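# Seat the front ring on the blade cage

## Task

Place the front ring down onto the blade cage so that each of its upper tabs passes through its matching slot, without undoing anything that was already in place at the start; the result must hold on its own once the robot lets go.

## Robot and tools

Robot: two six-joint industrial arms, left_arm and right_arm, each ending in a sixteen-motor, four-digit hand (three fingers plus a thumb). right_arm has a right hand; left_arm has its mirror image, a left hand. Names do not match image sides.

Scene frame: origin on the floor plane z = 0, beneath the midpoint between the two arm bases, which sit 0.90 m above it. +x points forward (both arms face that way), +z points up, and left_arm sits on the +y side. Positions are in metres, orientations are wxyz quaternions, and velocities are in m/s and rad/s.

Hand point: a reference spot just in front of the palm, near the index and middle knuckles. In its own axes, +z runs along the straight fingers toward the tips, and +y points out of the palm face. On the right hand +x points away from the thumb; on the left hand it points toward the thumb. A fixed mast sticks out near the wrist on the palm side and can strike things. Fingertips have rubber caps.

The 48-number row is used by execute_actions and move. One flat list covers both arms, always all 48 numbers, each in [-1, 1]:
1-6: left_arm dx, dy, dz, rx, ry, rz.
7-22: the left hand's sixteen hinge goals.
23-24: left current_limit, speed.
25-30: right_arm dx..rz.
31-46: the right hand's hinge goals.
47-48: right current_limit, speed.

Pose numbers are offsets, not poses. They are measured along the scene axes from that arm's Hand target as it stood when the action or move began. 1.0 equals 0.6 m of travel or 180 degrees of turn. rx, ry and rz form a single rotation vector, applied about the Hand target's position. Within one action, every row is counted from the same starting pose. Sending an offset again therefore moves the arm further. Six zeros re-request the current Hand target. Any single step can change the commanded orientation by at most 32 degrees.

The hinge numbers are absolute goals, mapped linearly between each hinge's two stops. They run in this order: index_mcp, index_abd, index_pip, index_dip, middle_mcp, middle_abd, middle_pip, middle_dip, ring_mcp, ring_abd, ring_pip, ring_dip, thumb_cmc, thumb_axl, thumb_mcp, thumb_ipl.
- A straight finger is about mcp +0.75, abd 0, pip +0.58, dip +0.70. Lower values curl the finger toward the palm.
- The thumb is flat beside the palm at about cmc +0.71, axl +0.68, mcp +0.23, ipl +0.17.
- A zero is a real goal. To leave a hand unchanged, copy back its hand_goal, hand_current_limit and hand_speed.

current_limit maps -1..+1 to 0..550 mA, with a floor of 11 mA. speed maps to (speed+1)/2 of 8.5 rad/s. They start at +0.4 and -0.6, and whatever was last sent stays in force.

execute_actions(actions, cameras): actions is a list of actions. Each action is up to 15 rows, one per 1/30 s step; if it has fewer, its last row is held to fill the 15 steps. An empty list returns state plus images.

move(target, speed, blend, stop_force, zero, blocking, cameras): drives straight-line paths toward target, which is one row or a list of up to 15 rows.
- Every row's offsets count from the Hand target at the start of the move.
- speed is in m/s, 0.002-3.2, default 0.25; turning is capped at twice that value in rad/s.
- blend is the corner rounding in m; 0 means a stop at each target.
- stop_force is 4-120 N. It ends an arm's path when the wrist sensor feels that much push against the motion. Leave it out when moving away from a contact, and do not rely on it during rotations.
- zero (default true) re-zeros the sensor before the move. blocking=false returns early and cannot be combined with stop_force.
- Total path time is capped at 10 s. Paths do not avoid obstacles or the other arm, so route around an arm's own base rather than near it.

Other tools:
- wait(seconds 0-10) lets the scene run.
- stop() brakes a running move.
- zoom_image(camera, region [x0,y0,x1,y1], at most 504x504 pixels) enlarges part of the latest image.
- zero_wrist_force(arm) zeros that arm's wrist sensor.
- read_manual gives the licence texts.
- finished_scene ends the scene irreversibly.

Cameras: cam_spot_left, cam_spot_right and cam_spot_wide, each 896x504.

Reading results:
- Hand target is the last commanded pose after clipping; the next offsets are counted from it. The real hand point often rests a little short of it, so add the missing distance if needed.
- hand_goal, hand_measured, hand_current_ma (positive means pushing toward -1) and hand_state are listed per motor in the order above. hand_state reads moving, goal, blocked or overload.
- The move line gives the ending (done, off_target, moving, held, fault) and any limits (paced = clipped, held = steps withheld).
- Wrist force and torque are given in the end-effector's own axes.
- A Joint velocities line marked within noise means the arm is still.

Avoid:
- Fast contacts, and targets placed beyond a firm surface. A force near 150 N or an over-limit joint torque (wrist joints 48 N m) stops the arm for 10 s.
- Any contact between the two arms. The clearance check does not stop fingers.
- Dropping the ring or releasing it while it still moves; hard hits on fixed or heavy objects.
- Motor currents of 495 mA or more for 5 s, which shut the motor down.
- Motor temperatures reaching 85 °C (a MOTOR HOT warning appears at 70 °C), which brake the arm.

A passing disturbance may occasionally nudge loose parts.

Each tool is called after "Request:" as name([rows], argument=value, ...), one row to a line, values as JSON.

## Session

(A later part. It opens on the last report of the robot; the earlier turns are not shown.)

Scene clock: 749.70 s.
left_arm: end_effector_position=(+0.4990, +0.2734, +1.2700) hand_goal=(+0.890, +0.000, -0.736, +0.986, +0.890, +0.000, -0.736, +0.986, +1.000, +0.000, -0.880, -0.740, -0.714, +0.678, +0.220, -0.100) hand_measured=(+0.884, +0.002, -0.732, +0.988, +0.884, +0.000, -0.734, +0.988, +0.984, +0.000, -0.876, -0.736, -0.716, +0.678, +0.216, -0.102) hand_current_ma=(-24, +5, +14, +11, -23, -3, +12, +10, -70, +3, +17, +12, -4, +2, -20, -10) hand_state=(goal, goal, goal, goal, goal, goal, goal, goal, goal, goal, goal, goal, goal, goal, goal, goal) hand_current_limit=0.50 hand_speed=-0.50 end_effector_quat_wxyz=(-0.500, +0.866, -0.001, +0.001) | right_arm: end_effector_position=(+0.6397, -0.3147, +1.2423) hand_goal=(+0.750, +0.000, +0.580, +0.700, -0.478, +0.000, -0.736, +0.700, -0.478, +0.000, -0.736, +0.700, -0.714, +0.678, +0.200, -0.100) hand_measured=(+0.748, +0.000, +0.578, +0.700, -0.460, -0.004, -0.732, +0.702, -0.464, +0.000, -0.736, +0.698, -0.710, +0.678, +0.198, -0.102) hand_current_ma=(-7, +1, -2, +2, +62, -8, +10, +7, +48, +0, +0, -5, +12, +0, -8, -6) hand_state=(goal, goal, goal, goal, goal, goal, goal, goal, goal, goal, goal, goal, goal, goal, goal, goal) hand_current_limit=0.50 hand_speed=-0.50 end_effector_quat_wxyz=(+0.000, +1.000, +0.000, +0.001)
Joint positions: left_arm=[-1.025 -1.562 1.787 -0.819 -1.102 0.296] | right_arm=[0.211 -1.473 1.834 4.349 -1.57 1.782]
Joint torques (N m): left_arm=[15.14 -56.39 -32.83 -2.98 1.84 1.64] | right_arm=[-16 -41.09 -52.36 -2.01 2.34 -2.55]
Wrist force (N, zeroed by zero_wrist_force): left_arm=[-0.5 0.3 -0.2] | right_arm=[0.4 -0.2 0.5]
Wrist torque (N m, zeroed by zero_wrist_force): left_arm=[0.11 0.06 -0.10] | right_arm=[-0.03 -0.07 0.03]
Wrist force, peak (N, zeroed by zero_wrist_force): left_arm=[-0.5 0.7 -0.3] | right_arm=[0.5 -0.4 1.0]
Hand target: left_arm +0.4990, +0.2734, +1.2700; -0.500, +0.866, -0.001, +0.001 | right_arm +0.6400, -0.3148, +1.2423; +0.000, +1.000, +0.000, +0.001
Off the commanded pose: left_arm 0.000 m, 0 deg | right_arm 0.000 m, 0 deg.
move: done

Request:
execute_actions([
  [[0,0,0,0,0,0,0.89,0,-0.737,0.986,0.89,0,-0.737,0.986,1.0,0,-0.88,-0.74,-0.714,0.678,0.22,-0.1,0.5,-0.5,0.0075,0,0,0,0,0,0.75,0,0.58,0.70,-0.479,0,-0.737,0.70,-0.479,0,-0.737,0.70,-0.714,0.678,0.20,-0.1,0.5,-0.5]],
])

Request:
execute_actions([
  [[0,0,0,0,0,0,0.89,0,-0.737,0.986,0.89,0,-0.737,0.986,1.0,0,-0.88,-0.74,-0.714,0.678,0.22,-0.1,0.5,-0.5,0.00167,0,0,0,0,0,0.75,0,0.58,0.70,-0.479,0,-0.737,0.70,-0.479,0,-0.737,0.70,-0.714,0.678,0.20,-0.1,0.5,-0.5]],
])

Request:
execute_actions([
  [[0,0,0,0,0,0,0.89,0,-0.737,0.986,0.89,0,-0.737,0.986,1.0,0,-0.88,-0.74,-0.714,0.678,0.22,-0.1,0.5,-0.5,0.00167,0,0,0,0,0,0.75,0,0.58,0.70,-0.479,0,-0.737,0.70,-0.479,0,-0.737,0.70,-0.714,0.678,0.20,-0.1,0.5,-0.5]],
])

Scene clock: 750.70 s.
left_arm: end_effector_position=(+0.4990, +0.2734, +1.2700) hand_goal=(+0.890, +0.000, -0.736, +0.986, +0.890, +0.000, -0.736, +0.986, +1.000, +0.000, -0.880, -0.740, -0.714, +0.678, +0.220, -0.100) hand_measured=(+0.884, +0.002, -0.732, +0.988, +0.884, +0.000, -0.734, +0.988, +0.984, +0.000, -0.876, -0.736, -0.716, +0.678, +0.216, -0.102) hand_current_ma=(-24, +5, +14, +11, -23, -3, +12, +10, -70, +3, +17, +12, -4, +2, -20, -10) hand_state=(goal, goal, goal, goal, goal, goal, goal, goal, goal, goal, goal, goal, goal, goal, goal, goal) hand_current_limit=0.50 hand_speed=-0.50 end_effector_quat_wxyz=(-0.500, +0.866, -0.001, +0.001) | right_arm: end_effector_position=(+0.6445, -0.3148, +1.2423) hand_goal=(+0.750, +0.000, +0.580, +0.700, -0.478, +0.000, -0.736, +0.700, -0.478, +0.000, -0.736, +0.700, -0.714, +0.678, +0.200, -0.100) hand_measured=(+0.748, +0.000, +0.578, +0.700, -0.460, -0.004, -0.732, +0.702, -0.464, +0.000, -0.736, +0.698, -0.710, +0.678, +0.198, -0.102) hand_current_ma=(-7, +1, -2, +2, +62, -8, +10, +7, +48, +0, +0, -5, +12, +0, -8, -6) hand_state=(goal, goal, goal, goal, goal, goal, goal, goal, goal, goal, goal, goal, goal, goal, goal, goal) hand_current_limit=0.50 hand_speed=-0.50 end_effector_quat_wxyz=(+0.000, +1.000, +0.000, +0.001)
Joint positions: left_arm=[-1.025 -1.562 1.787 -0.819 -1.102 0.296] | right_arm=[0.21 -1.466 1.826 4.35 -1.57 1.78]
Joint torques (N m): left_arm=[12.38 -56.03 -33.97 -2.88 2.31 1.62] | right_arm=[-15.32 -41.07 -53.08 -1.99 1.93 -2.4]
Wrist force (N, zeroed by zero_wrist_force): left_arm=[-0.2 0.3 -0.3] | right_arm=[0.3 -0.4 0.4]
Wrist torque (N m, zeroed by zero_wrist_force): left_arm=[0.11 0.04 -0.08] | right_arm=[-0.05 -0.05 0.01]
Wrist force, peak (N, zeroed by zero_wrist_force): left_arm=[-0.5 0.4 -0.7] | right_arm=[0.4 -0.3 1.0]
Hand target: left_arm +0.4990, +0.2734, +1.2700; -0.500, +0.866, -0.001, +0.001 | right_arm +0.6445, -0.3148, +1.2423; +0.000, +1.000, +0.000, +0.001
Off the commanded pose: left_arm 0.000 m, 0 deg | right_arm 0.000 m, 0 deg.
Step readings (end_effector_position of left_arm | right_arm):
0: (+0.4990, +0.2734, +1.2700) | (+0.6400, -0.3148, +1.2423)
1: (+0.4990, +0.2734, +1.2700) | (+0.6400, -0.3148, +1.2423)
2: (+0.4990, +0.2734, +1.2700) | (+0.6403, -0.3148, +1.2423)
4: (+0.4990, +0.2734, +1.2700) | (+0.6418, -0.3148, +1.2423)
8: (+0.4990, +0.2734, +1.2700) | (+0.6436, -0.3148, +1.2423)
15: (+0.4990, +0.2734, +1.2700) | (+0.6444, -0.3148, +1.2423)

Scene clock: 751.40 s.
left_arm: end_effector_position=(+0.4990, +0.2734, +1.2700) hand_goal=(+0.890, +0.000, -0.736, +0.986, +0.890, +0.000, -0.736, +0.986, +1.000, +0.000, -0.880, -0.740, -0.714, +0.678, +0.220, -0.100) hand_measured=(+0.884, +0.002, -0.732, +0.988, +0.884, +0.000, -0.734, +0.988, +0.984, +0.000, -0.876, -0.736, -0.716, +0.678, +0.216, -0.102) hand_current_ma=(-24, +5, +14, +11, -23, -3, +12, +10, -70, +3, +17, +12, -4, +2, -20, -10) hand_state=(goal, goal, goal, goal, goal, goal, goal, goal, goal, goal, goal, goal, goal, goal, goal, goal) hand_current_limit=0.50 hand_speed=-0.50 end_effector_quat_wxyz=(-0.500, +0.866, -0.001, +0.001) | right_arm: end_effector_position=(+0.6455, -0.3148, +1.2423) hand_goal=(+0.750, +0.000, +0.580, +0.700, -0.478, +0.000, -0.736, +0.700, -0.478, +0.000, -0.736, +0.700, -0.714, +0.678, +0.200, -0.100) hand_measured=(+0.748, +0.000, +0.578, +0.700, -0.460, -0.004, -0.732, +0.702, -0.464, +0.000, -0.736, +0.698, -0.710, +0.678, +0.198, -0.102) hand_current_ma=(-7, +1, -2, +2, +62, -8, +10, +7, +48, +0, +0, -5, +12, +0, -8, -6) hand_state=(goal, goal, goal, goal, goal, goal, goal, goal, goal, goal, goal, goal, goal, goal, goal, goal) hand_current_limit=0.50 hand_speed=-0.50 end_effector_quat_wxyz=(+0.000, +1.000, +0.000, +0.001)
Joint positions: left_arm=[-1.025 -1.562 1.787 -0.819 -1.102 0.296] | right_arm=[0.21 -1.465 1.825 4.35 -1.57 1.78]
Joint torques (N m): left_arm=[13.05 -56.35 -34.35 -2.66 2.42 2.48] | right_arm=[-16.5 -42.27 -53.04 -2.24 1.8 -2.47]
Wrist force (N, zeroed by zero_wrist_force): left_arm=[-0.5 0.5 -0.6] | right_arm=[0.0 -0.2 0.4]
Wrist torque (N m, zeroed by zero_wrist_force): left_arm=[0.16 0.07 -0.12] | right_arm=[-0.02 -0.02 -0.01]
Wrist force, peak (N, zeroed by zero_wrist_force): left_arm=[-0.5 0.5 -0.6] | right_arm=[0.4 -0.3 0.7]
Hand target: left_arm +0.4990, +0.2734, +1.2700; -0.500, +0.866, -0.001, +0.001 | right_arm +0.6455, -0.3148, +1.2423; +0.000, +1.000, +0.000, +0.001
Off the commanded pose: left_arm 0.000 m, 0 deg | right_arm 0.000 m, 0 deg.
Step readings (end_effector_position of left_arm | right_arm):
0: (+0.4990, +0.2734, +1.2700) | (+0.6445, -0.3148, +1.2423)
1: (+0.4990, +0.2734, +1.2700) | (+0.6445, -0.3148, +1.2423)
2: (+0.4990, +0.2734, +1.2700) | (+0.6445, -0.3148, +1.2423)
4: (+0.4990, +0.2734, +1.2700) | (+0.6449, -0.3148, +1.2423)
8: (+0.4990, +0.2734, +1.2700) | (+0.6453, -0.3148, +1.2423)
15: (+0.4990, +0.2734, +1.2700) | (+0.6455, -0.3148, +1.2423)

Scene clock: 752.10 s.
left_arm: end_effector_position=(+0.4990, +0.2734, +1.2700) hand_goal=(+0.890, +0.000, -0.736, +0.986, +0.890, +0.000, -0.736, +0.986, +1.000, +0.000, -0.880, -0.740, -0.714, +0.678, +0.220, -0.100) hand_measured=(+0.884, +0.002, -0.732, +0.988, +0.884, +0.000, -0.734, +0.988, +0.984, +0.000, -0.876, -0.736, -0.716, +0.678, +0.216, -0.102) hand_current_ma=(-24, +5, +14, +11, -23, -3, +12, +10, -70, +3, +17, +12, -4, +2, -20, -10) hand_state=(goal, goal, goal, goal, goal, goal, goal, goal, goal, goal, goal, goal, goal, goal, goal, goal) hand_current_limit=0.50 hand_speed=-0.50 end_effector_quat_wxyz=(-0.500, +0.866, -0.001, +0.001) | right_arm: end_effector_position=(+0.6465, -0.3148, +1.2423) hand_goal=(+0.750, +0.000, +0.580, +0.700, -0.478, +0.000, -0.736, +0.700, -0.478, +0.000, -0.736, +0.700, -0.714, +0.678, +0.200, -0.100) hand_measured=(+0.748, +0.000, +0.578, +0.700, -0.460, -0.004, -0.732, +0.702, -0.464, +0.000, -0.736, +0.698, -0.710, +0.678, +0.198, -0.102) hand_current_ma=(-7, +1, -2, +2, +62, -8, +10, +7, +48, +0, +0, -5, +12, +0, -8, -6) hand_state=(goal, goal, goal, goal, goal, goal, goal, goal, goal, goal, goal, goal, goal, goal, goal, goal) hand_current_limit=0.50 hand_speed=-0.50 end_effector_quat_wxyz=(+0.000, +1.000, +0.000, +0.001)
Joint positions: left_arm=[-1.025 -1.562 1.787 -0.819 -1.102 0.296] | right_arm=[0.209 -1.463 1.823 4.35 -1.57 1.78]
Joint torques (N m): left_arm=[11.3 -55.57 -32.4 -3.14 2.41 1.59] | right_arm=[-15.16 -39.53 -53.11 -2.1 1.5 -2.47]
Wrist force (N, zeroed by zero_wrist_force): left_arm=[-0.2 0.5 -0.2] | right_arm=[-0.1 -0.3 0.8]
Wrist torque (N m, zeroed by zero_wrist_force): left_arm=[0.11 0.04 -0.09] | right_arm=[-0.07 0.00 -0.03]
Wrist force, peak (N, zeroed by zero_wrist_force): left_arm=[-0.6 0.1 -0.6] | right_arm=[0.0 -0.5 0.9]
Hand target: left_arm +0.4990, +0.2734, +1.2700; -0.500, +0.866, -0.001, +0.001 | right_arm +0.6465, -0.3148, +1.2423; +0.000, +1.000, +0.000, +0.001
Off the commanded pose: left_arm 0.000 m, 0 deg | right_arm 0.000 m, 0 deg.
Step readings (end_effector_position of left_arm | right_arm):
0: (+0.4990, +0.2734, +1.2700) | (+0.6455, -0.3148, +1.2423)
1: (+0.4990, +0.2734, +1.2700) | (+0.6455, -0.3148, +1.2423)
2: (+0.4990, +0.2734, +1.2700) | (+0.6456, -0.3148, +1.2423)
4: (+0.4990, +0.2734, +1.2700) | (+0.6459, -0.3148, +1.2423)
8: (+0.4990, +0.2734, +1.2700) | (+0.6463, -0.3148, +1.2423)
15: (+0.4990, +0.2734, +1.2700) | (+0.6465, -0.3148, +1.2423)

Request:
execute_actions([
  [[0,0,0,0,0,0,0.89,0,-0.737,0.986,0.89,0,-0.737,0.986,1.0,0,-0.88,-0.74,-0.714,0.678,0.22,-0.1,0.5,-0.5,0.00133,0,0,0,0,0,0.75,0,0.58,0.70,-0.479,0,-0.737,0.70,-0.479,0,-0.737,0.70,-0.714,0.678,0.20,-0.1,0.5,-0.5]],
])

Request:
execute_actions([
  [[0,0,0,0,0,0,0.89,0,-0.737,0.986,0.89,0,-0.737,0.986,1.0,0,-0.88,-0.74,-0.714,0.678,0.22,-0.1,0.5,-0.5,0.00133,0,0,0,0,0,0.75,0,0.58,0.70,-0.479,0,-0.737,0.70,-0.479,0,-0.737,0.70,-0.714,0.678,0.20,-0.1,0.5,-0.5]],
])

Request:
execute_actions([
  [[0,0,0,0,0,0,0.89,0,-0.737,0.986,0.89,0,-0.737,0.986,1.0,0,-0.88,-0.74,-0.714,0.678,0.22,-0.1,0.5,-0.5,0.00133,0,0,0,0,0,0.75,0,0.58,0.70,-0.479,0,-0.737,0.70,-0.479,0,-0.737,0.70,-0.714,0.678,0.20,-0.1,0.5,-0.5]],
])

Scene clock: 753.23 s.
left_arm: end_effector_position=(+0.4990, +0.2734, +1.2700) hand_goal=(+0.890, +0.000, -0.736, +0.986, +0.890, +0.000, -0.736, +0.986, +1.000, +0.000, -0.880, -0.740, -0.714, +0.678, +0.220, -0.100) hand_measured=(+0.884, +0.002, -0.732, +0.988, +0.884, +0.000, -0.734, +0.988, +0.984, +0.000, -0.876, -0.736, -0.716, +0.678, +0.216, -0.102) hand_current_ma=(-24, +5, +14, +11, -23, -3, +12, +10, -70, +3, +17, +12, -4, +2, -20, -10) hand_state=(goal, goal, goal, goal, goal, goal, goal, goal, goal, goal, goal, goal, goal, goal, goal, goal) hand_current_limit=0.50 hand_speed=-0.50 end_effector_quat_wxyz=(-0.500, +0.866, -0.001, +0.001) | right_arm: end_effector_position=(+0.6473, -0.3148, +1.2423) hand_goal=(+0.750, +0.000, +0.580, +0.700, -0.478, +0.000, -0.736, +0.700, -0.478, +0.000, -0.736, +0.700, -0.714, +0.678, +0.200, -0.100) hand_measured=(+0.748, +0.004, +0.578, +0.700, -0.460, -0.004, -0.732, +0.702, -0.464, +0.000, -0.736, +0.698, -0.710, +0.678, +0.198, -0.102) hand_current_ma=(-7, +6, -2, +2, +62, -8, +10, +7, +48, +0, +0, -5, +12, +0, -8, -6) hand_state=(goal, goal, goal, goal, goal, goal, goal, goal, goal, goal, goal, goal, goal, goal, goal, goal) hand_current_limit=0.50 hand_speed=-0.50 end_effector_quat_wxyz=(+0.000, +1.000, +0.000, +0.001)
Joint positions: left_arm=[-1.025 -1.562 1.787 -0.819 -1.102 0.296] | right_arm=[0.209 -1.462 1.822 4.351 -1.57 1.78]
Joint torques (N m): left_arm=[13.24 -56.19 -33.44 -3.1 1.65 1.81] | right_arm=[-14.53 -41.12 -52.72 -2.17 1.62 -2.56]
Wrist force (N, zeroed by zero_wrist_force): left_arm=[0.2 0.2 -0.5] | right_arm=[-0.2 -0.1 0.5]
Wrist torque (N m, zeroed by zero_wrist_force): left_arm=[0.12 -0.02 -0.05] | right_arm=[-0.01 -0.08 -0.01]
Wrist force, peak (N, zeroed by zero_wrist_force): left_arm=[-0.5 0.7 -0.4] | right_arm=[-0.1 -0.6 0.7]
Hand target: left_arm +0.4990, +0.2734, +1.2700; -0.500, +0.866, -0.001, +0.001 | right_arm +0.6473, -0.3148, +1.2423; +0.000, +1.000, +0.000, +0.001
Off the commanded pose: left_arm 0.000 m, 0 deg | right_arm 0.000 m, 0 deg.
Step readings (end_effector_position of left_arm | right_arm):
0: (+0.4990, +0.2734, +1.2700) | (+0.6465, -0.3148, +1.2423)
1: (+0.4990, +0.2734, +1.2700) | (+0.6465, -0.3148, +1.2423)
2: (+0.4990, +0.2734, +1.2700) | (+0.6466, -0.3148, +1.2423)
4: (+0.4990, +0.2734, +1.2700) | (+0.6468, -0.3148, +1.2423)
8: (+0.4990, +0.2734, +1.2700) | (+0.6471, -0.3148, +1.2423)
15: (+0.4990, +0.2734, +1.2700) | (+0.6473, -0.3148, +1.2423)

Scene clock: 753.93 s.
left_arm: end_effector_position=(+0.4990, +0.2734, +1.2700) hand_goal=(+0.890, +0.000, -0.736, +0.986, +0.890, +0.000, -0.736, +0.986, +1.000, +0.000, -0.880, -0.740, -0.714, +0.678, +0.220, -0.100) hand_measured=(+0.884, +0.002, -0.732, +0.988, +0.884, +0.000, -0.734, +0.988, +0.984, +0.000, -0.876, -0.736, -0.716, +0.678, +0.216, -0.102) hand_current_ma=(-24, +5, +14, +11, -23, -3, +12, +10, -70, +3, +17, +12, -4, +2, -20, -10) hand_state=(goal, goal, goal, goal, goal, goal, goal, goal, goal, goal, goal, goal, goal, goal, goal, goal) hand_current_limit=0.50 hand_speed=-0.50 end_effector_quat_wxyz=(-0.500, +0.866, -0.001, +0.001) | right_arm: end_effector_position=(+0.6481, -0.3148, +1.2423) hand_goal=(+0.750, +0.000, +0.580, +0.700, -0.478, +0.000, -0.736, +0.700, -0.478, +0.000, -0.736, +0.700, -0.714, +0.678, +0.200, -0.100) hand_measured=(+0.748, +0.010, +0.578, +0.700, -0.460, -0.004, -0.732, +0.702, -0.464, +0.000, -0.736, +0.698, -0.710, +0.678, +0.198, -0.102) hand_current_ma=(-7, +25, -2, +2, +62, -8, +10, +7, +48, +0, +0, -5, +12, +0, -8, -6) hand_state=(goal, goal, goal, goal, goal, goal, goal, goal, goal, goal, goal, goal, goal, goal, goal, goal) hand_current_limit=0.50 hand_speed=-0.50 end_effector_quat_wxyz=(+0.000, +1.000, +0.000, +0.001)
Joint positions: left_arm=[-1.025 -1.562 1.787 -0.819 -1.102 0.296] | right_arm=[0.209 -1.461 1.82 4.351 -1.57 1.779]
Joint torques (N m): left_arm=[13.9 -55.19 -33.44 -2.23 1.8 1.75] | right_arm=[-16.68 -39.98 -52.8 -2.2 1.34 -2.59]
Wrist force (N, zeroed by zero_wrist_force): left_arm=[-0.4 0.4 -0.3] | right_arm=[-0.4 -0.4 0.1]
Wrist torque (N m, zeroed by zero_wrist_force): left_arm=[0.12 0.06 -0.10] | right_arm=[-0.03 -0.15 -0.04]
Wrist force, peak (N, zeroed by zero_wrist_force): left_arm=[-0.2 0.6 -0.6] | right_arm=[-1.0 -0.4 0.2]
Hand target: left_arm +0.4990, +0.2734, +1.2700; -0.500, +0.866, -0.001, +0.001 | right_arm +0.6481, -0.3148, +1.2423; +0.000, +1.000, +0.000, +0.001
Off the commanded pose: left_arm 0.000 m, 0 deg | right_arm 0.000 m, 0 deg.
Step readings (end_effector_position of left_arm | right_arm):
0: (+0.4990, +0.2734, +1.2700) | (+0.6473, -0.3148, +1.2423)
1: (+0.4990, +0.2734, +1.2700) | (+0.6473, -0.3148, +1.2423)
2: (+0.4990, +0.2734, +1.2700) | (+0.6474, -0.3148, +1.2423)
4: (+0.4990, +0.2734, +1.2700) | (+0.6476, -0.3148, +1.2423)
8: (+0.4990, +0.2734, +1.2700) | (+0.6479, -0.3148, +1.2423)
15: (+0.4990, +0.2734, +1.2700) | (+0.6481, -0.3148, +1.2423)

Scene clock: 754.63 s.
left_arm: end_effector_position=(+0.4990, +0.2734, +1.2700) hand_goal=(+0.890, +0.000, -0.736, +0.986, +0.890, +0.000, -0.736, +0.986, +1.000, +0.000, -0.880, -0.740, -0.714, +0.678, +0.220, -0.100) hand_measured=(+0.884, +0.002, -0.732, +0.988, +0.884, +0.000, -0.734, +0.988, +0.984, +0.000, -0.876, -0.736, -0.716, +0.678, +0.216, -0.102) hand_current_ma=(-24, +5, +14, +11, -23, -3, +12, +10, -70, +3, +17, +12, -4, +2, -20, -10) hand_state=(goal, goal, goal, goal, goal, goal, goal, goal, goal, goal, goal, goal, goal, goal, goal, goal) hand_current_limit=0.50 hand_speed=-0.50 end_effector_quat_wxyz=(-0.500, +0.866, -0.001, +0.001) | right_arm: end_effector_position=(+0.6489, -0.3148, +1.2423) hand_goal=(+0.750, +0.000, +0.580, +0.700, -0.478, +0.000, -0.736, +0.700, -0.478, +0.000, -0.736, +0.700, -0.714, +0.678, +0.200, -0.100) hand_measured=(+0.748, +0.018, +0.578, +0.700, -0.460, -0.004, -0.732, +0.702, -0.464, +0.000, -0.736, +0.698, -0.710, +0.678, +0.198, -0.102) hand_current_ma=(-7, +46, -2, +2, +62, -8, +10, +7, +48, +0, +0, -5, +12, +0, -8, -6) hand_state=(goal, goal, goal, goal, goal, goal, goal, goal, goal, goal, goal, goal, goal, goal, goal, goal) hand_current_limit=0.50 hand_speed=-0.50 end_effector_quat_wxyz=(+0.000, +1.000, +0.000, +0.001)
Joint positions: left_arm=[-1.025 -1.562 1.787 -0.819 -1.102 0.296] | right_arm=[0.209 -1.46 1.819 4.351 -1.57 1.779]
Joint torques (N m): left_arm=[13.2 -53.75 -33.67 -2.71 1.27 1.74] | right_arm=[-16.61 -41.9 -53.23 -2.42 1.69 -2.77]
Wrist force (N, zeroed by zero_wrist_force): left_arm=[-0.4 0.9 -0.6] | right_arm=[-0.9 -0.6 -0.1]
Wrist torque (N m, zeroed by zero_wrist_force): left_arm=[0.21 0.04 -0.10] | right_arm=[-0.02 -0.18 -0.08]
Wrist force, peak (N, zeroed by zero_wrist_force): left_arm=[-0.4 0.9 -0.6] | right_arm=[-1.2 -0.5 -0.4]
Hand target: left_arm +0.4990, +0.2734, +1.2700; -0.500, +0.866, -0.001, +0.001 | right_arm +0.6489, -0.3148, +1.2423; +0.000, +1.000, +0.000, +0.001
Off the commanded pose: left_arm 0.000 m, 0 deg | right_arm 0.000 m, 0 deg.
Step readings (end_effector_position of left_arm | right_arm):
0: (+0.4990, +0.2734, +1.2700) | (+0.6481, -0.3148, +1.2423)
1: (+0.4990, +0.2734, +1.2700) | (+0.6481, -0.3148, +1.2423)
2: (+0.4990, +0.2734, +1.2700) | (+0.6482, -0.3148, +1.2423)
4: (+0.4990, +0.2734, +1.2700) | (+0.6484, -0.3148, +1.2423)
8: (+0.4990, +0.2734, +1.2700) | (+0.6487, -0.3148, +1.2423)
15: (+0.4990, +0.2734, +1.2700) | (+0.6489, -0.3148, +1.2423)

Request:
execute_actions([
  [[0,0,0,0,0,0,0.89,0,-0.737,0.986,0.89,0,-0.737,0.986,1.0,0,-0.88,-0.74,-0.714,0.678,0.22,-0.1,0.5,-0.5,0.00167,0,0,0,0,0,0.75,0,0.58,0.70,-0.479,0,-0.737,0.70,-0.479,0,-0.737,0.70,-0.714,0.678,0.20,-0.1,0.5,-0.5]],
])

Request:
execute_actions([
  [[0,0,0,0,0,0,0.89,0,-0.737,0.986,0.89,0,-0.737,0.986,1.0,0,-0.88,-0.74,-0.714,0.678,0.22,-0.1,0.5,-0.5,0.00167,0,0,0,0,0,0.75,0,0.58,0.70,-0.479,0,-0.737,0.70,-0.479,0,-0.737,0.70,-0.714,0.678,0.20,-0.1,0.5,-0.5]],
])

Scene clock: 755.80 s.
left_arm: end_effector_position=(+0.4990, +0.2734, +1.2700) hand_goal=(+0.890, +0.000, -0.736, +0.986, +0.890, +0.000, -0.736, +0.986, +1.000, +0.000, -0.880, -0.740, -0.714, +0.678, +0.220, -0.100) hand_measured=(+0.884, +0.002, -0.732, +0.988, +0.884, +0.000, -0.734, +0.988, +0.984, +0.000, -0.876, -0.736, -0.716, +0.678, +0.216, -0.102) hand_current_ma=(-24, +5, +14, +11, -23, -3, +12, +10, -70, +3, +17, +12, -4, +2, -20, -10) hand_state=(goal, goal, goal, goal, goal, goal, goal, goal, goal, goal, goal, goal, goal, goal, goal, goal) hand_current_limit=0.50 hand_speed=-0.50 end_effector_quat_wxyz=(-0.500, +0.866, -0.001, +0.001) | right_arm: end_effector_position=(+0.6499, -0.3148, +1.2423) hand_goal=(+0.750, +0.000, +0.580, +0.700, -0.478, +0.000, -0.736, +0.700, -0.478, +0.000, -0.736, +0.700, -0.714, +0.678, +0.200, -0.100) hand_measured=(+0.748, +0.022, +0.578, +0.700, -0.460, -0.004, -0.732, +0.702, -0.464, +0.000, -0.736, +0.698, -0.710, +0.678, +0.198, -0.102) hand_current_ma=(-7, +58, -2, +2, +62, -8, +10, +7, +48, +0, +0, -5, +12, +0, -8, -6) hand_state=(goal, blocked, goal, goal, goal, goal, goal, goal, goal, goal, goal, goal, goal, goal, goal, goal) hand_current_limit=0.50 hand_speed=-0.50 end_effector_quat_wxyz=(+0.000, +1.000, +0.000, +0.001)
Joint positions: left_arm=[-1.025 -1.562 1.787 -0.819 -1.102 0.296] | right_arm=[0.208 -1.458 1.817 4.351 -1.57 1.779]
Joint torques (N m): left_arm=[15.18 -56.86 -33.15 -2.87 1.29 2.04] | right_arm=[-16.22 -40.5 -53.42 -2.53 1.65 -2.57]
Wrist force (N, zeroed by zero_wrist_force): left_arm=[-0.2 0.0 -0.2] | right_arm=[-1.2 -0.3 0.0]
Wrist torque (N m, zeroed by zero_wrist_force): left_arm=[0.06 0.04 -0.07] | right_arm=[0.00 -0.21 -0.10]
Wrist force, peak (N, zeroed by zero_wrist_force): left_arm=[-0.8 0.4 -0.5] | right_arm=[-1.5 -0.1 -0.2]
Hand target: left_arm +0.4990, +0.2734, +1.2700; -0.500, +0.866, -0.001, +0.001 | right_arm +0.6499, -0.3148, +1.2423; +0.000, +1.000, +0.000, +0.001
Off the commanded pose: left_arm 0.000 m, 0 deg | right_arm 0.000 m, 0 deg.
Step readings (end_effector_position of left_arm | right_arm):
0: (+0.4990, +0.2734, +1.2700) | (+0.6489, -0.3148, +1.2423)
1: (+0.4990, +0.2734, +1.2700) | (+0.6489, -0.3148, +1.2423)
2: (+0.4990, +0.2734, +1.2700) | (+0.6490, -0.3148, +1.2423)
4: (+0.4990, +0.2734, +1.2700) | (+0.6493, -0.3148, +1.2423)
8: (+0.4990, +0.2734, +1.2700) | (+0.6497, -0.3148, +1.2423)
15: (+0.4990, +0.2734, +1.2700) | (+0.6499, -0.3148, +1.2423)

Scene clock: 756.50 s.
left_arm: end_effector_position=(+0.4990, +0.2734, +1.2700) hand_goal=(+0.890, +0.000, -0.736, +0.986, +0.890, +0.000, -0.736, +0.986, +1.000, +0.000, -0.880, -0.740, -0.714, +0.678, +0.220, -0.100) hand_measured=(+0.884, +0.002, -0.732, +0.988, +0.884, +0.000, -0.734, +0.988, +0.984, +0.000, -0.876, -0.736, -0.716, +0.678, +0.216, -0.102) hand_current_ma=(-24, +5, +14, +11, -23, -3, +12, +10, -70, +3, +17, +12, -4, +2, -20, -10) hand_state=(goal, goal, goal, goal, goal, goal, goal, goal, goal, goal, goal, goal, goal, goal, goal, goal) hand_current_limit=0.50 hand_speed=-0.50 end_effector_quat_wxyz=(-0.500, +0.866, -0.001, +0.001) | right_arm: end_effector_position=(+0.6509, -0.3148, +1.2423) hand_goal=(+0.750, +0.000, +0.580, +0.700, -0.478, +0.000, -0.736, +0.700, -0.478, +0.000, -0.736, +0.700, -0.714, +0.678, +0.200, -0.100) hand_measured=(+0.748, +0.030, +0.578, +0.700, -0.460, -0.004, -0.732, +0.702, -0.464, +0.000, -0.736, +0.698, -0.710, +0.678, +0.198, -0.102) hand_current_ma=(-7, +88, -2, +2, +62, -8, +10, +7, +48, +0, +0, -5, +12, +0, -8, -6) hand_state=(goal, blocked, goal, goal, goal, goal, goal, goal, goal, goal, goal, goal, goal, goal, goal, goal) hand_current_limit=0.50 hand_speed=-0.50 end_effector_quat_wxyz=(+0.000, +1.000, +0.000, +0.001)
Joint positions: left_arm=[-1.025 -1.562 1.787 -0.819 -1.102 0.296] | right_arm=[0.208 -1.457 1.816 4.351 -1.57 1.779]
Joint torques (N m): left_arm=[11.71 -55.76 -33.77 -2.81 1.96 2.02] | right_arm=[-17.01 -41.16 -53.44 -2.43 1.74 -2.7]
Wrist force (N, zeroed by zero_wrist_force): left_arm=[-0.1 0.3 -0.6] | right_arm=[-2.0 -0.5 -0.4]
Wrist torque (N m, zeroed by zero_wrist_force): left_arm=[0.14 0.01 -0.07] | right_arm=[0.01 -0.21 -0.17]
Wrist force, peak (N, zeroed by zero_wrist_force): left_arm=[-0.3 0.5 -0.6] | right_arm=[-2.1 -0.3 -0.6]
Hand target: left_arm +0.4990, +0.2734, +1.2700; -0.500, +0.866, -0.001, +0.001 | right_arm +0.6509, -0.3148, +1.2423; +0.000, +1.000, +0.000, +0.001
Off the commanded pose: left_arm 0.000 m, 0 deg | right_arm 0.000 m, 0 deg.
Step readings (end_effector_position of left_arm | right_arm):
0: (+0.4990, +0.2734, +1.2700) | (+0.6499, -0.3148, +1.2423)
1: (+0.4990, +0.2734, +1.2700) | (+0.6499, -0.3148, +1.2423)
2: (+0.4990, +0.2734, +1.2700) | (+0.6500, -0.3148, +1.2423)
4: (+0.4990, +0.2734, +1.2700) | (+0.6503, -0.3148, +1.2423)
8: (+0.4990, +0.2734, +1.2700) | (+0.6507, -0.3148, +1.2423)
15: (+0.4990, +0.2734, +1.2700) | (+0.6509, -0.3148, +1.2423)

Request:
move([
  [0,0,0,0,0,0,0.89,0,-0.737,0.986,0.89,0,-0.737,0.986,1.0,0,-0.88,-0.74,-0.714,0.678,0.22,-0.1,0.5,-0.5,-0.01817,0,0,0,0,0,0.75,0,0.58,0.70,-0.479,0,-0.737,0.70,-0.479,0,-0.737,0.70,-0.714,0.678,0.20,-0.1,0.5,-0.5],
  [0,0,0,0,0,0,0.89,0,-0.737,0.986,0.89,0,-0.737,0.986,1.0,0,-0.88,-0.74,-0.714,0.678,0.22,-0.1,0.5,-0.5,-0.01817,0,0.0795,0,0,0,0.75,0,0.58,0.70,-0.479,0,-0.737,0.70,-0.479,0,-0.737,0.70,-0.714,0.678,0.20,-0.1,0.5,-0.5],
  [0,0,0,0,0,0,0.89,0,-0.737,0.986,0.89,0,-0.737,0.986,1.0,0,-0.88,-0.74,-0.714,0.678,0.22,-0.1,0.5,-0.5,-0.21317,-0.42367,0.0795,0,0,0,0.75,0,0.58,0.70,-0.479,0,-0.737,0.70,-0.479,0,-0.737,0.70,-0.714,0.678,0.20,-0.1,0.5,-0.5],
  [0,0,0,0,0,0,0.89,0,-0.737,0.986,0.89,0,-0.737,0.986,1.0,0,-0.88,-0.74,-0.714,0.678,0.22,-0.1,0.5,-0.5,-0.25317,-0.4295,0.04617,0.33333,0,0,0.93,0,-0.70,0.986,0.93,0,-0.70,0.986,1.0,0,-0.88,-0.74,-0.714,0.678,0.20,-0.1,0.5,-0.5],
], speed=[0.05,0.1,0.2,0.3], blend=[0,0.01,0.02,0])

Scene clock: 763.77 s.
left_arm: end_effector_position=(+0.4990, +0.2734, +1.2700) hand_goal=(+0.890, +0.000, -0.736, +0.986, +0.890, +0.000, -0.736, +0.986, +1.000, +0.000, -0.880, -0.740, -0.714, +0.678, +0.220, -0.100) hand_measured=(+0.884, +0.002, -0.732, +0.988, +0.884, +0.000, -0.734, +0.988, +0.984, +0.000, -0.876, -0.736, -0.716, +0.678, +0.216, -0.102) hand_current_ma=(-24, +5, +14, +11, -23, -3, +12, +10, -70, +3, +17, +12, -4, +2, -20, -10) hand_state=(goal, goal, goal, goal, goal, goal, goal, goal, goal, goal, goal, goal, goal, goal, goal, goal) hand_current_limit=0.50 hand_speed=-0.50 end_effector_quat_wxyz=(-0.500, +0.866, -0.001, +0.001) | right_arm: end_effector_position=(+0.4990, -0.5725, +1.2700) hand_goal=(+0.930, +0.000, -0.700, +0.986, +0.930, +0.000, -0.700, +0.986, +1.000, +0.000, -0.880, -0.740, -0.714, +0.678, +0.200, -0.100) hand_measured=(+0.914, +0.002, -0.696, +0.984, +0.912, -0.004, -0.700, +0.984, +0.986, +0.000, -0.876, -0.736, -0.710, +0.680, +0.198, -0.102) hand_current_ma=(-55, +6, +7, -6, -58, -7, -1, -5, -48, +0, +10, +8, +13, +3, -8, -6) hand_state=(goal, goal, goal, goal, goal, goal, goal, goal, goal, goal, goal, goal, goal, goal, goal, goal) hand_current_limit=0.50 hand_speed=-0.50 end_effector_quat_wxyz=(-0.500, +0.866, +0.000, +0.001)
Joint positions: left_arm=[-1.025 -1.562 1.787 -0.819 -1.102 0.296] | right_arm=[-0.674 -1.752 1.979 5.309 -0.826 0.559]
Joint torques (N m): left_arm=[11.64 -55.79 -33.41 -2.64 1.41 1.34] | right_arm=[-16.45 -16.97 -52.03 0.18 3.26 -2.52]
Wrist force (N, zeroed by zero_wrist_force): left_arm=[-0.4 0.5 -0.4] | right_arm=[0.1 1.1 0.5]
Wrist torque (N m, zeroed by zero_wrist_force): left_arm=[0.14 0.05 -0.10] | right_arm=[0.09 0.00 0.16]
Wrist force, peak (N, zeroed by zero_wrist_force): left_arm=[-0.9 0.5 -0.2] | right_arm=[-2.1 -0.6 -0.4]
Hand target: left_arm +0.4990, +0.2734, +1.2700; -0.500, +0.866, -0.001, +0.001 | right_arm +0.4990, -0.5725, +1.2700; -0.500, +0.866, +0.000, +0.001
Off the commanded pose: left_arm 0.000 m, 0 deg | right_arm 0.000 m, 0 deg.
move: done

Request:
move([
  [0,-0.60233,0,0,0,0,0.93,0,-0.70,0.986,0.93,0,-0.70,0.986,1.0,0,-0.88,-0.74,-0.714,0.678,0.22,-0.1,0.5,-0.5,0,0.11083,0,0,0,0,0.93,0,-0.70,0.986,0.93,0,-0.70,0.986,1.0,0,-0.88,-0.74,-0.714,0.678,0.20,-0.1,0.5,-0.5],
  [0,-0.60233,-0.2,0,0,0,0.93,0,-0.70,0.986,0.93,0,-0.70,0.986,1.0,0,-0.88,-0.74,-0.714,0.678,0.22,-0.1,0.5,-0.5,0,0.11083,-0.2,0,0,0,0.93,0,-0.70,0.986,0.93,0,-0.70,0.986,1.0,0,-0.88,-0.74,-0.714,0.678,0.20,-0.1,0.5,-0.5],
  [0,-0.639,-0.2,0,0,0,0.89,0,-0.737,0.986,0.89,0,-0.737,0.986,1.0,0,-0.88,-0.74,-0.714,0.678,0.22,-0.1,0.5,-0.5,0,0.1375,-0.2,0,0,0,0.89,0,-0.737,0.986,0.89,0,-0.737,0.986,1.0,0,-0.88,-0.74,-0.714,0.678,0.20,-0.1,0.5,-0.5],
], speed=[0.25,0.12,0.06], blend=[0.01,0,0])

Scene clock: 768.83 s.
left_arm: end_effector_position=(+0.4990, -0.1100, +1.1500) hand_goal=(+0.890, +0.000, -0.736, +0.986, +0.890, +0.000, -0.736, +0.986, +1.000, +0.000, -0.880, -0.740, -0.714, +0.678, +0.220, -0.100) hand_measured=(+0.884, +0.002, -0.732, +0.988, +0.886, +0.000, -0.732, +0.988, +0.984, +0.000, -0.876, -0.736, -0.716, +0.678, +0.216, -0.102) hand_current_ma=(-23, +5, +17, +11, -22, -3, +14, +10, -70, +3, +17, +12, -4, +2, -20, -10) hand_state=(goal, goal, goal, goal, goal, goal, goal, goal, goal, goal, goal, goal, goal, goal, goal, goal) hand_current_limit=0.50 hand_speed=-0.50 end_effector_quat_wxyz=(-0.500, +0.866, -0.001, +0.001) | right_arm: end_effector_position=(+0.4990, -0.4900, +1.1500) hand_goal=(+0.890, +0.000, -0.736, +0.986, +0.890, +0.000, -0.736, +0.986, +1.000, +0.000, -0.880, -0.740, -0.714, +0.678, +0.200, -0.100) hand_measured=(+0.886, +0.002, -0.732, +0.984, +0.884, -0.004, -0.732, +0.984, +0.986, +0.000, -0.876, -0.736, -0.710, +0.680, +0.198, -0.102) hand_current_ma=(-12, +6, +8, -6, -14, -7, +8, -5, -46, +0, +10, +7, +12, +3, -8, -6) hand_state=(goal, goal, goal, goal, goal, goal, goal, goal, goal, goal, goal, goal, goal, goal, goal, goal) hand_current_limit=0.50 hand_speed=-0.50 end_effector_quat_wxyz=(-0.500, +0.866, +0.000, +0.001)
Joint positions: left_arm=[-1.234 -1.007 1.272 -0.814 -1.277 0.174] | right_arm=[-0.543 -1.727 2.198 4.97 -0.733 0.692]
Joint torques (N m): left_arm=[-13.21 -75.48 -47.9 2.13 -1.78 -2.07] | right_arm=[12.73 -36.96 -28.4 -3.87 3.55 2.91]
Wrist force (N, zeroed by zero_wrist_force): left_arm=[0.3 0.2 -0.1] | right_arm=[0.0 0.7 0.4]
Wrist torque (N m, zeroed by zero_wrist_force): left_arm=[0.02 -0.04 0.02] | right_arm=[0.04 0.05 -0.22]
Wrist force, peak (N, zeroed by zero_wrist_force): left_arm=[0.0 0.3 -1.3] | right_arm=[0.0 1.6 0.4]
Hand target: left_arm +0.4990, -0.1100, +1.1500; -0.500, +0.866, -0.001, +0.001 | right_arm +0.4990, -0.4900, +1.1500; -0.500, +0.866, +0.000, +0.001
Off the commanded pose: left_arm 0.000 m, 0 deg | right_arm 0.000 m, 0 deg.
move: done

Request:
move([
  [0,-0.02017,0,0,0,0,0.89,0,-0.737,0.986,0.89,0,-0.737,0.986,1.0,0,-0.88,-0.74,-0.714,0.678,0.22,-0.1,0.5,-0.5,0,0.01883,0,0,0,0,0.89,0,-0.737,0.986,0.89,0,-0.737,0.986,1.0,0,-0.88,-0.74,-0.714,0.678,0.20,-0.1,0.5,-0.5],
  [0,-0.02017,0.00167,0,0,0,0.89,0,-0.737,0.986,0.89,0,-0.737,0.986,1.0,0,-0.88,-0.74,-0.714,0.678,0.22,-0.1,0.5,-0.5,0,0.01883,0.00167,0,0,0,0.89,0,-0.737,0.986,0.89,0,-0.737,0.986,1.0,0,-0.88,-0.74,-0.714,0.678,0.20,-0.1,0.5,-0.5],
], speed=[0.02,0.01], cameras=["cam_spot_right"])

Request:
zoom_image(camera="cam_spot_right", region=[436, 222, 454, 240])

Scene clock: 778.53 s.
left_arm: end_effector_position=(+0.4990, -0.1221, +1.1508) hand_goal=(+0.890, +0.000, -0.736, +0.986, +0.890, +0.000, -0.736, +0.986, +1.000, +0.000, -0.880, -0.740, -0.714, +0.678, +0.220, -0.100) hand_measured=(+0.902, +0.002, -0.718, +0.994, +0.902, +0.000, -0.720, +0.994, +0.984, +0.000, -0.876, -0.736, -0.716, +0.678, +0.216, -0.102) hand_current_ma=(+52, +5, +75, +30, +56, -3, +68, +31, -70, +3, +17, +12, -4, +2, -20, -10) hand_state=(goal, goal, goal, goal, goal, goal, goal, goal, goal, goal, goal, goal, goal, goal, goal, goal) hand_current_limit=0.50 hand_speed=-0.50 end_effector_quat_wxyz=(-0.500, +0.866, -0.001, +0.001) | right_arm: end_effector_position=(+0.4989, -0.4787, +1.1507) hand_goal=(+0.890, +0.000, -0.736, +0.986, +0.890, +0.000, -0.736, +0.986, +1.000, +0.000, -0.880, -0.740, -0.714, +0.678, +0.200, -0.100) hand_measured=(+0.866, +0.002, -0.754, +0.980, +0.864, -0.004, -0.754, +0.980, +0.986, +0.000, -0.876, -0.736, -0.710, +0.680, +0.198, -0.102) hand_current_ma=(-81, +5, -54, -18, -93, -7, -56, -19, -46, +0, +10, +7, +12, +3, -8, -6) hand_state=(blocked, goal, goal, goal, blocked, goal, goal, goal, goal, goal, goal, goal, goal, goal, goal, goal) hand_current_limit=0.50 hand_speed=-0.50 end_effector_quat_wxyz=(-0.500, +0.866, +0.000, +0.001)
Joint positions: left_arm=[-1.238 -0.989 1.242 -0.801 -1.281 0.172] | right_arm=[-0.524 -1.733 2.204 4.954 -0.721 0.714]
Joint torques (N m): left_arm=[-17.2 -84.56 -50.6 1.65 -1.74 -1.91] | right_arm=[13.75 -37.84 -49.48 0.57 4.26 3.36]
Wrist force (N, zeroed by zero_wrist_force): left_arm=[-0.2 -0.6 1.9] | right_arm=[-0.5 2.4 -0.9]
Wrist torque (N m, zeroed by zero_wrist_force): left_arm=[0.08 0.05 -0.03] | right_arm=[-0.05 0.10 -0.27]
Wrist force, peak (N, zeroed by zero_wrist_force): left_arm=[-0.2 -0.9 2.6] | right_arm=[-0.3 0.4 -3.6]
Hand target: left_arm +0.4990, -0.1221, +1.1510; -0.500, +0.866, -0.001, +0.001 | right_arm +0.4990, -0.4787, +1.1510; -0.500, +0.866, +0.000, +0.001
Off the commanded pose: left_arm 0.000 m, 0 deg | right_arm 0.000 m, 0 deg.
move: done
Images, in order (width x height): cam_spot_right 896x504.

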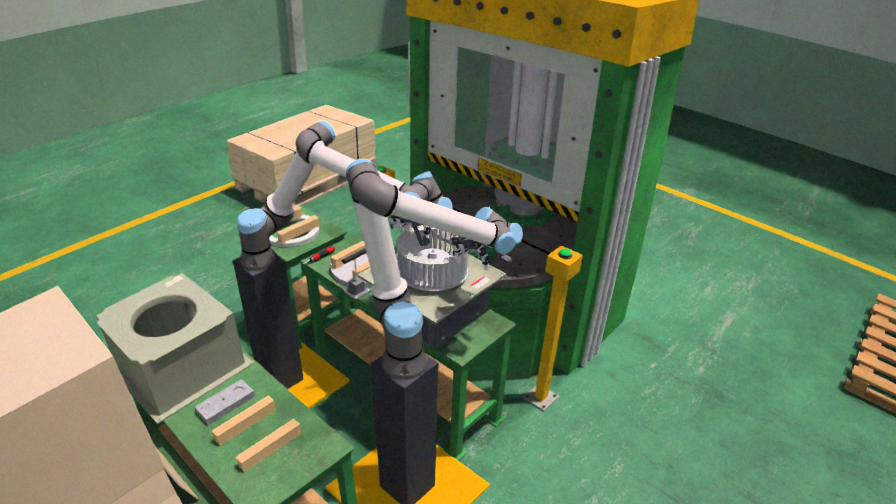

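Scaled by 28.000.

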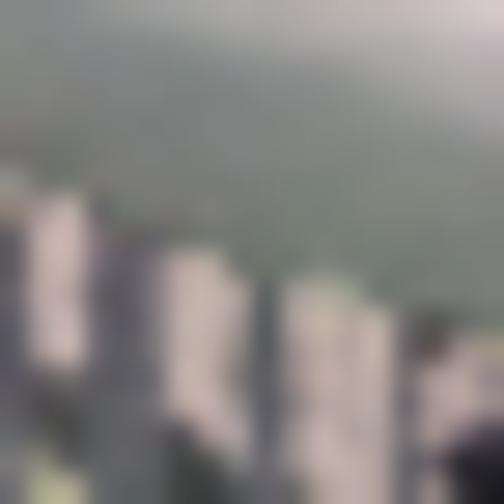

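Request:
zoom_image(camera="cam_spot_right", region=[390, 210, 474, 258])

Request:
zoom_image(camera="cam_spot_right", region=[420, 218, 456, 242])

Scaled by 6.000.

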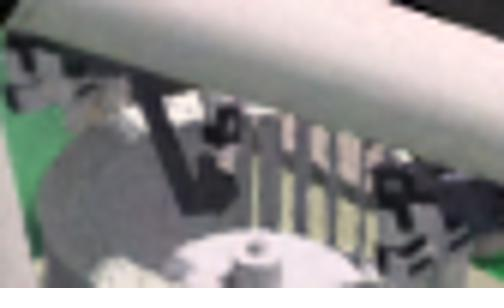

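Scaled by 14.000.

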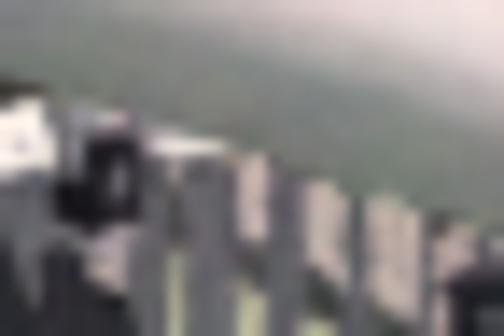

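Request:
wait(seconds=0, cameras=["all"])

Scene clock: 778.90 s.
left_arm: end_effector_position=(+0.4990, -0.1221, +1.1509) hand_goal=(+0.890, +0.000, -0.736, +0.986, +0.890, +0.000, -0.736, +0.986, +1.000, +0.000, -0.880, -0.740, -0.714, +0.678, +0.220, -0.100) hand_measured=(+0.902, +0.002, -0.718, +0.994, +0.902, +0.000, -0.720, +0.994, +0.984, +0.000, -0.876, -0.736, -0.716, +0.678, +0.216, -0.102) hand_current_ma=(+52, +5, +75, +30, +56, -3, +68, +31, -70, +3, +17, +12, -4, +2, -20, -10) hand_state=(goal, goal, goal, goal, goal, goal, goal, goal, goal, goal, goal, goal, goal, goal, goal, goal) hand_current_limit=0.50 hand_speed=-0.50 end_effector_quat_wxyz=(-0.500, +0.866, -0.001, +0.001) | right_arm: end_effector_position=(+0.4990, -0.4787, +1.1510) hand_goal=(+0.890, +0.000, -0.736, +0.986, +0.890, +0.000, -0.736, +0.986, +1.000, +0.000, -0.880, -0.740, -0.714, +0.678, +0.200, -0.100) hand_measured=(+0.866, +0.002, -0.754, +0.980, +0.864, -0.004, -0.754, +0.980, +0.986, +0.000, -0.876, -0.736, -0.710, +0.680, +0.198, -0.102) hand_current_ma=(-81, +5, -54, -18, -93, -6, -56, -19, -46, +0, +10, +7, +12, +3, -8, -6) hand_state=(blocked, goal, goal, goal, blocked, goal, goal, goal, goal, goal, goal, goal, goal, goal, goal, goal) hand_current_limit=0.50 hand_speed=-0.50 end_effector_quat_wxyz=(-0.500, +0.866, +0.000, +0.001)
Joint positions: left_arm=[-1.238 -0.989 1.242 -0.801 -1.281 0.172] | right_arm=[-0.524 -1.733 2.204 4.954 -0.721 0.714]
Joint torques (N m): left_arm=[-16.56 -92.75 -49.46 1.95 -1.88 -2.27] | right_arm=[14.33 -38.15 -49.58 -0.12 4.17 2.9]
Wrist force (N, zeroed by zero_wrist_force): left_arm=[0.0 -0.8 1.7] | right_arm=[-0.2 1.7 -1.3]
Wrist torque (N m, zeroed by zero_wrist_force): left_arm=[0.05 0.02 -0.01] | right_arm=[-0.04 0.03 -0.23]
Wrist force, peak (N, zeroed by zero_wrist_force): left_arm=[-0.2 -1.0 1.9] | right_arm=[0.0 2.1 -1.1]
Hand target: left_arm +0.4990, -0.1221, +1.1510; -0.500, +0.866, -0.001, +0.001 | right_arm +0.4990, -0.4787, +1.1510; -0.500, +0.866, +0.000, +0.001
Off the commanded pose: left_arm 0.000 m, 0 deg | right_arm 0.000 m, 0 deg.

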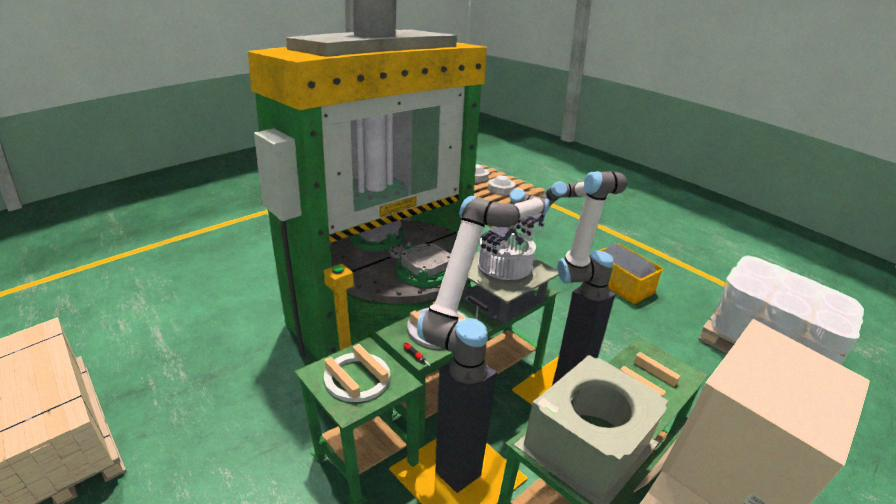

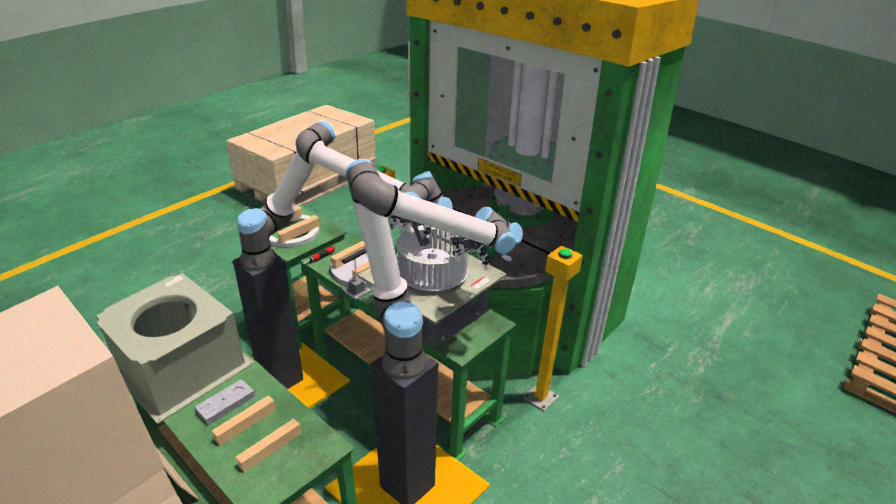

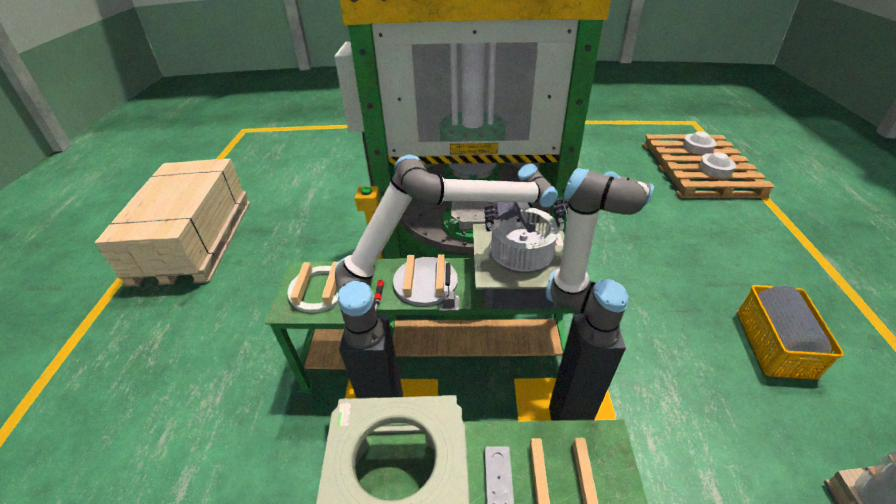

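Request:
zoom_image(camera="cam_spot_wide", region=[480, 195, 570, 275])

Request:
zoom_image(camera="cam_spot_left", region=[470, 220, 550, 290])

Request:
zoom_image(camera="cam_spot_right", region=[380, 210, 480, 300])

Scaled by 5.600.

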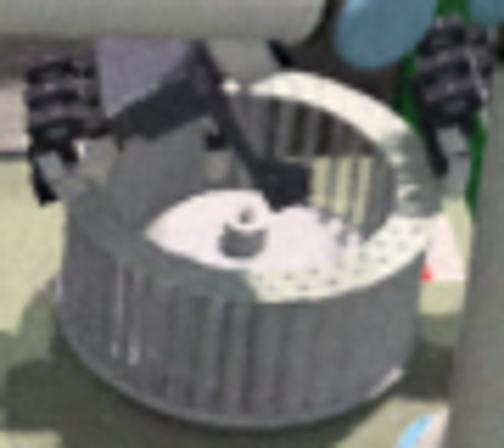

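Scaled by 6.300.

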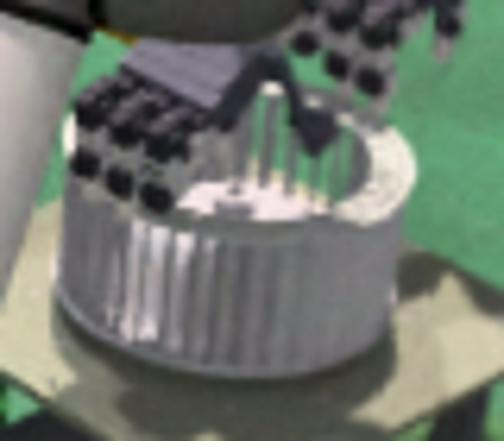

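Scaled by 5.040.

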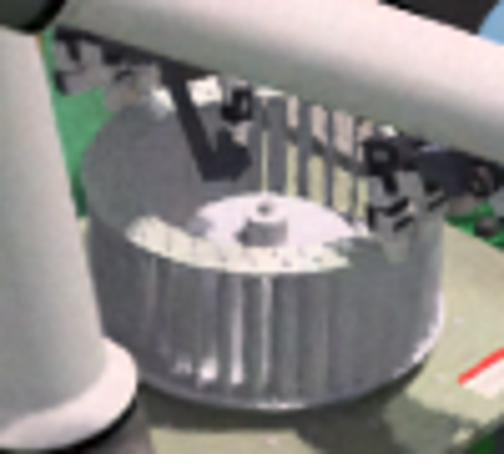

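Request:
zoom_image(camera="cam_spot_right", region=[424, 252, 460, 276])

Request:
zoom_image(camera="cam_spot_right", region=[404, 250, 434, 270])

Request:
zoom_image(camera="cam_spot_wide", region=[524, 234, 560, 258])

Scaled by 14.000.

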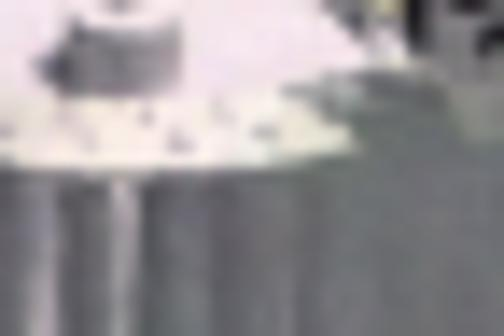

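Scaled by 16.800.

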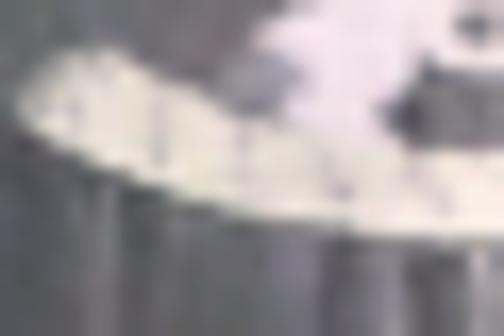

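Scaled by 14.000.

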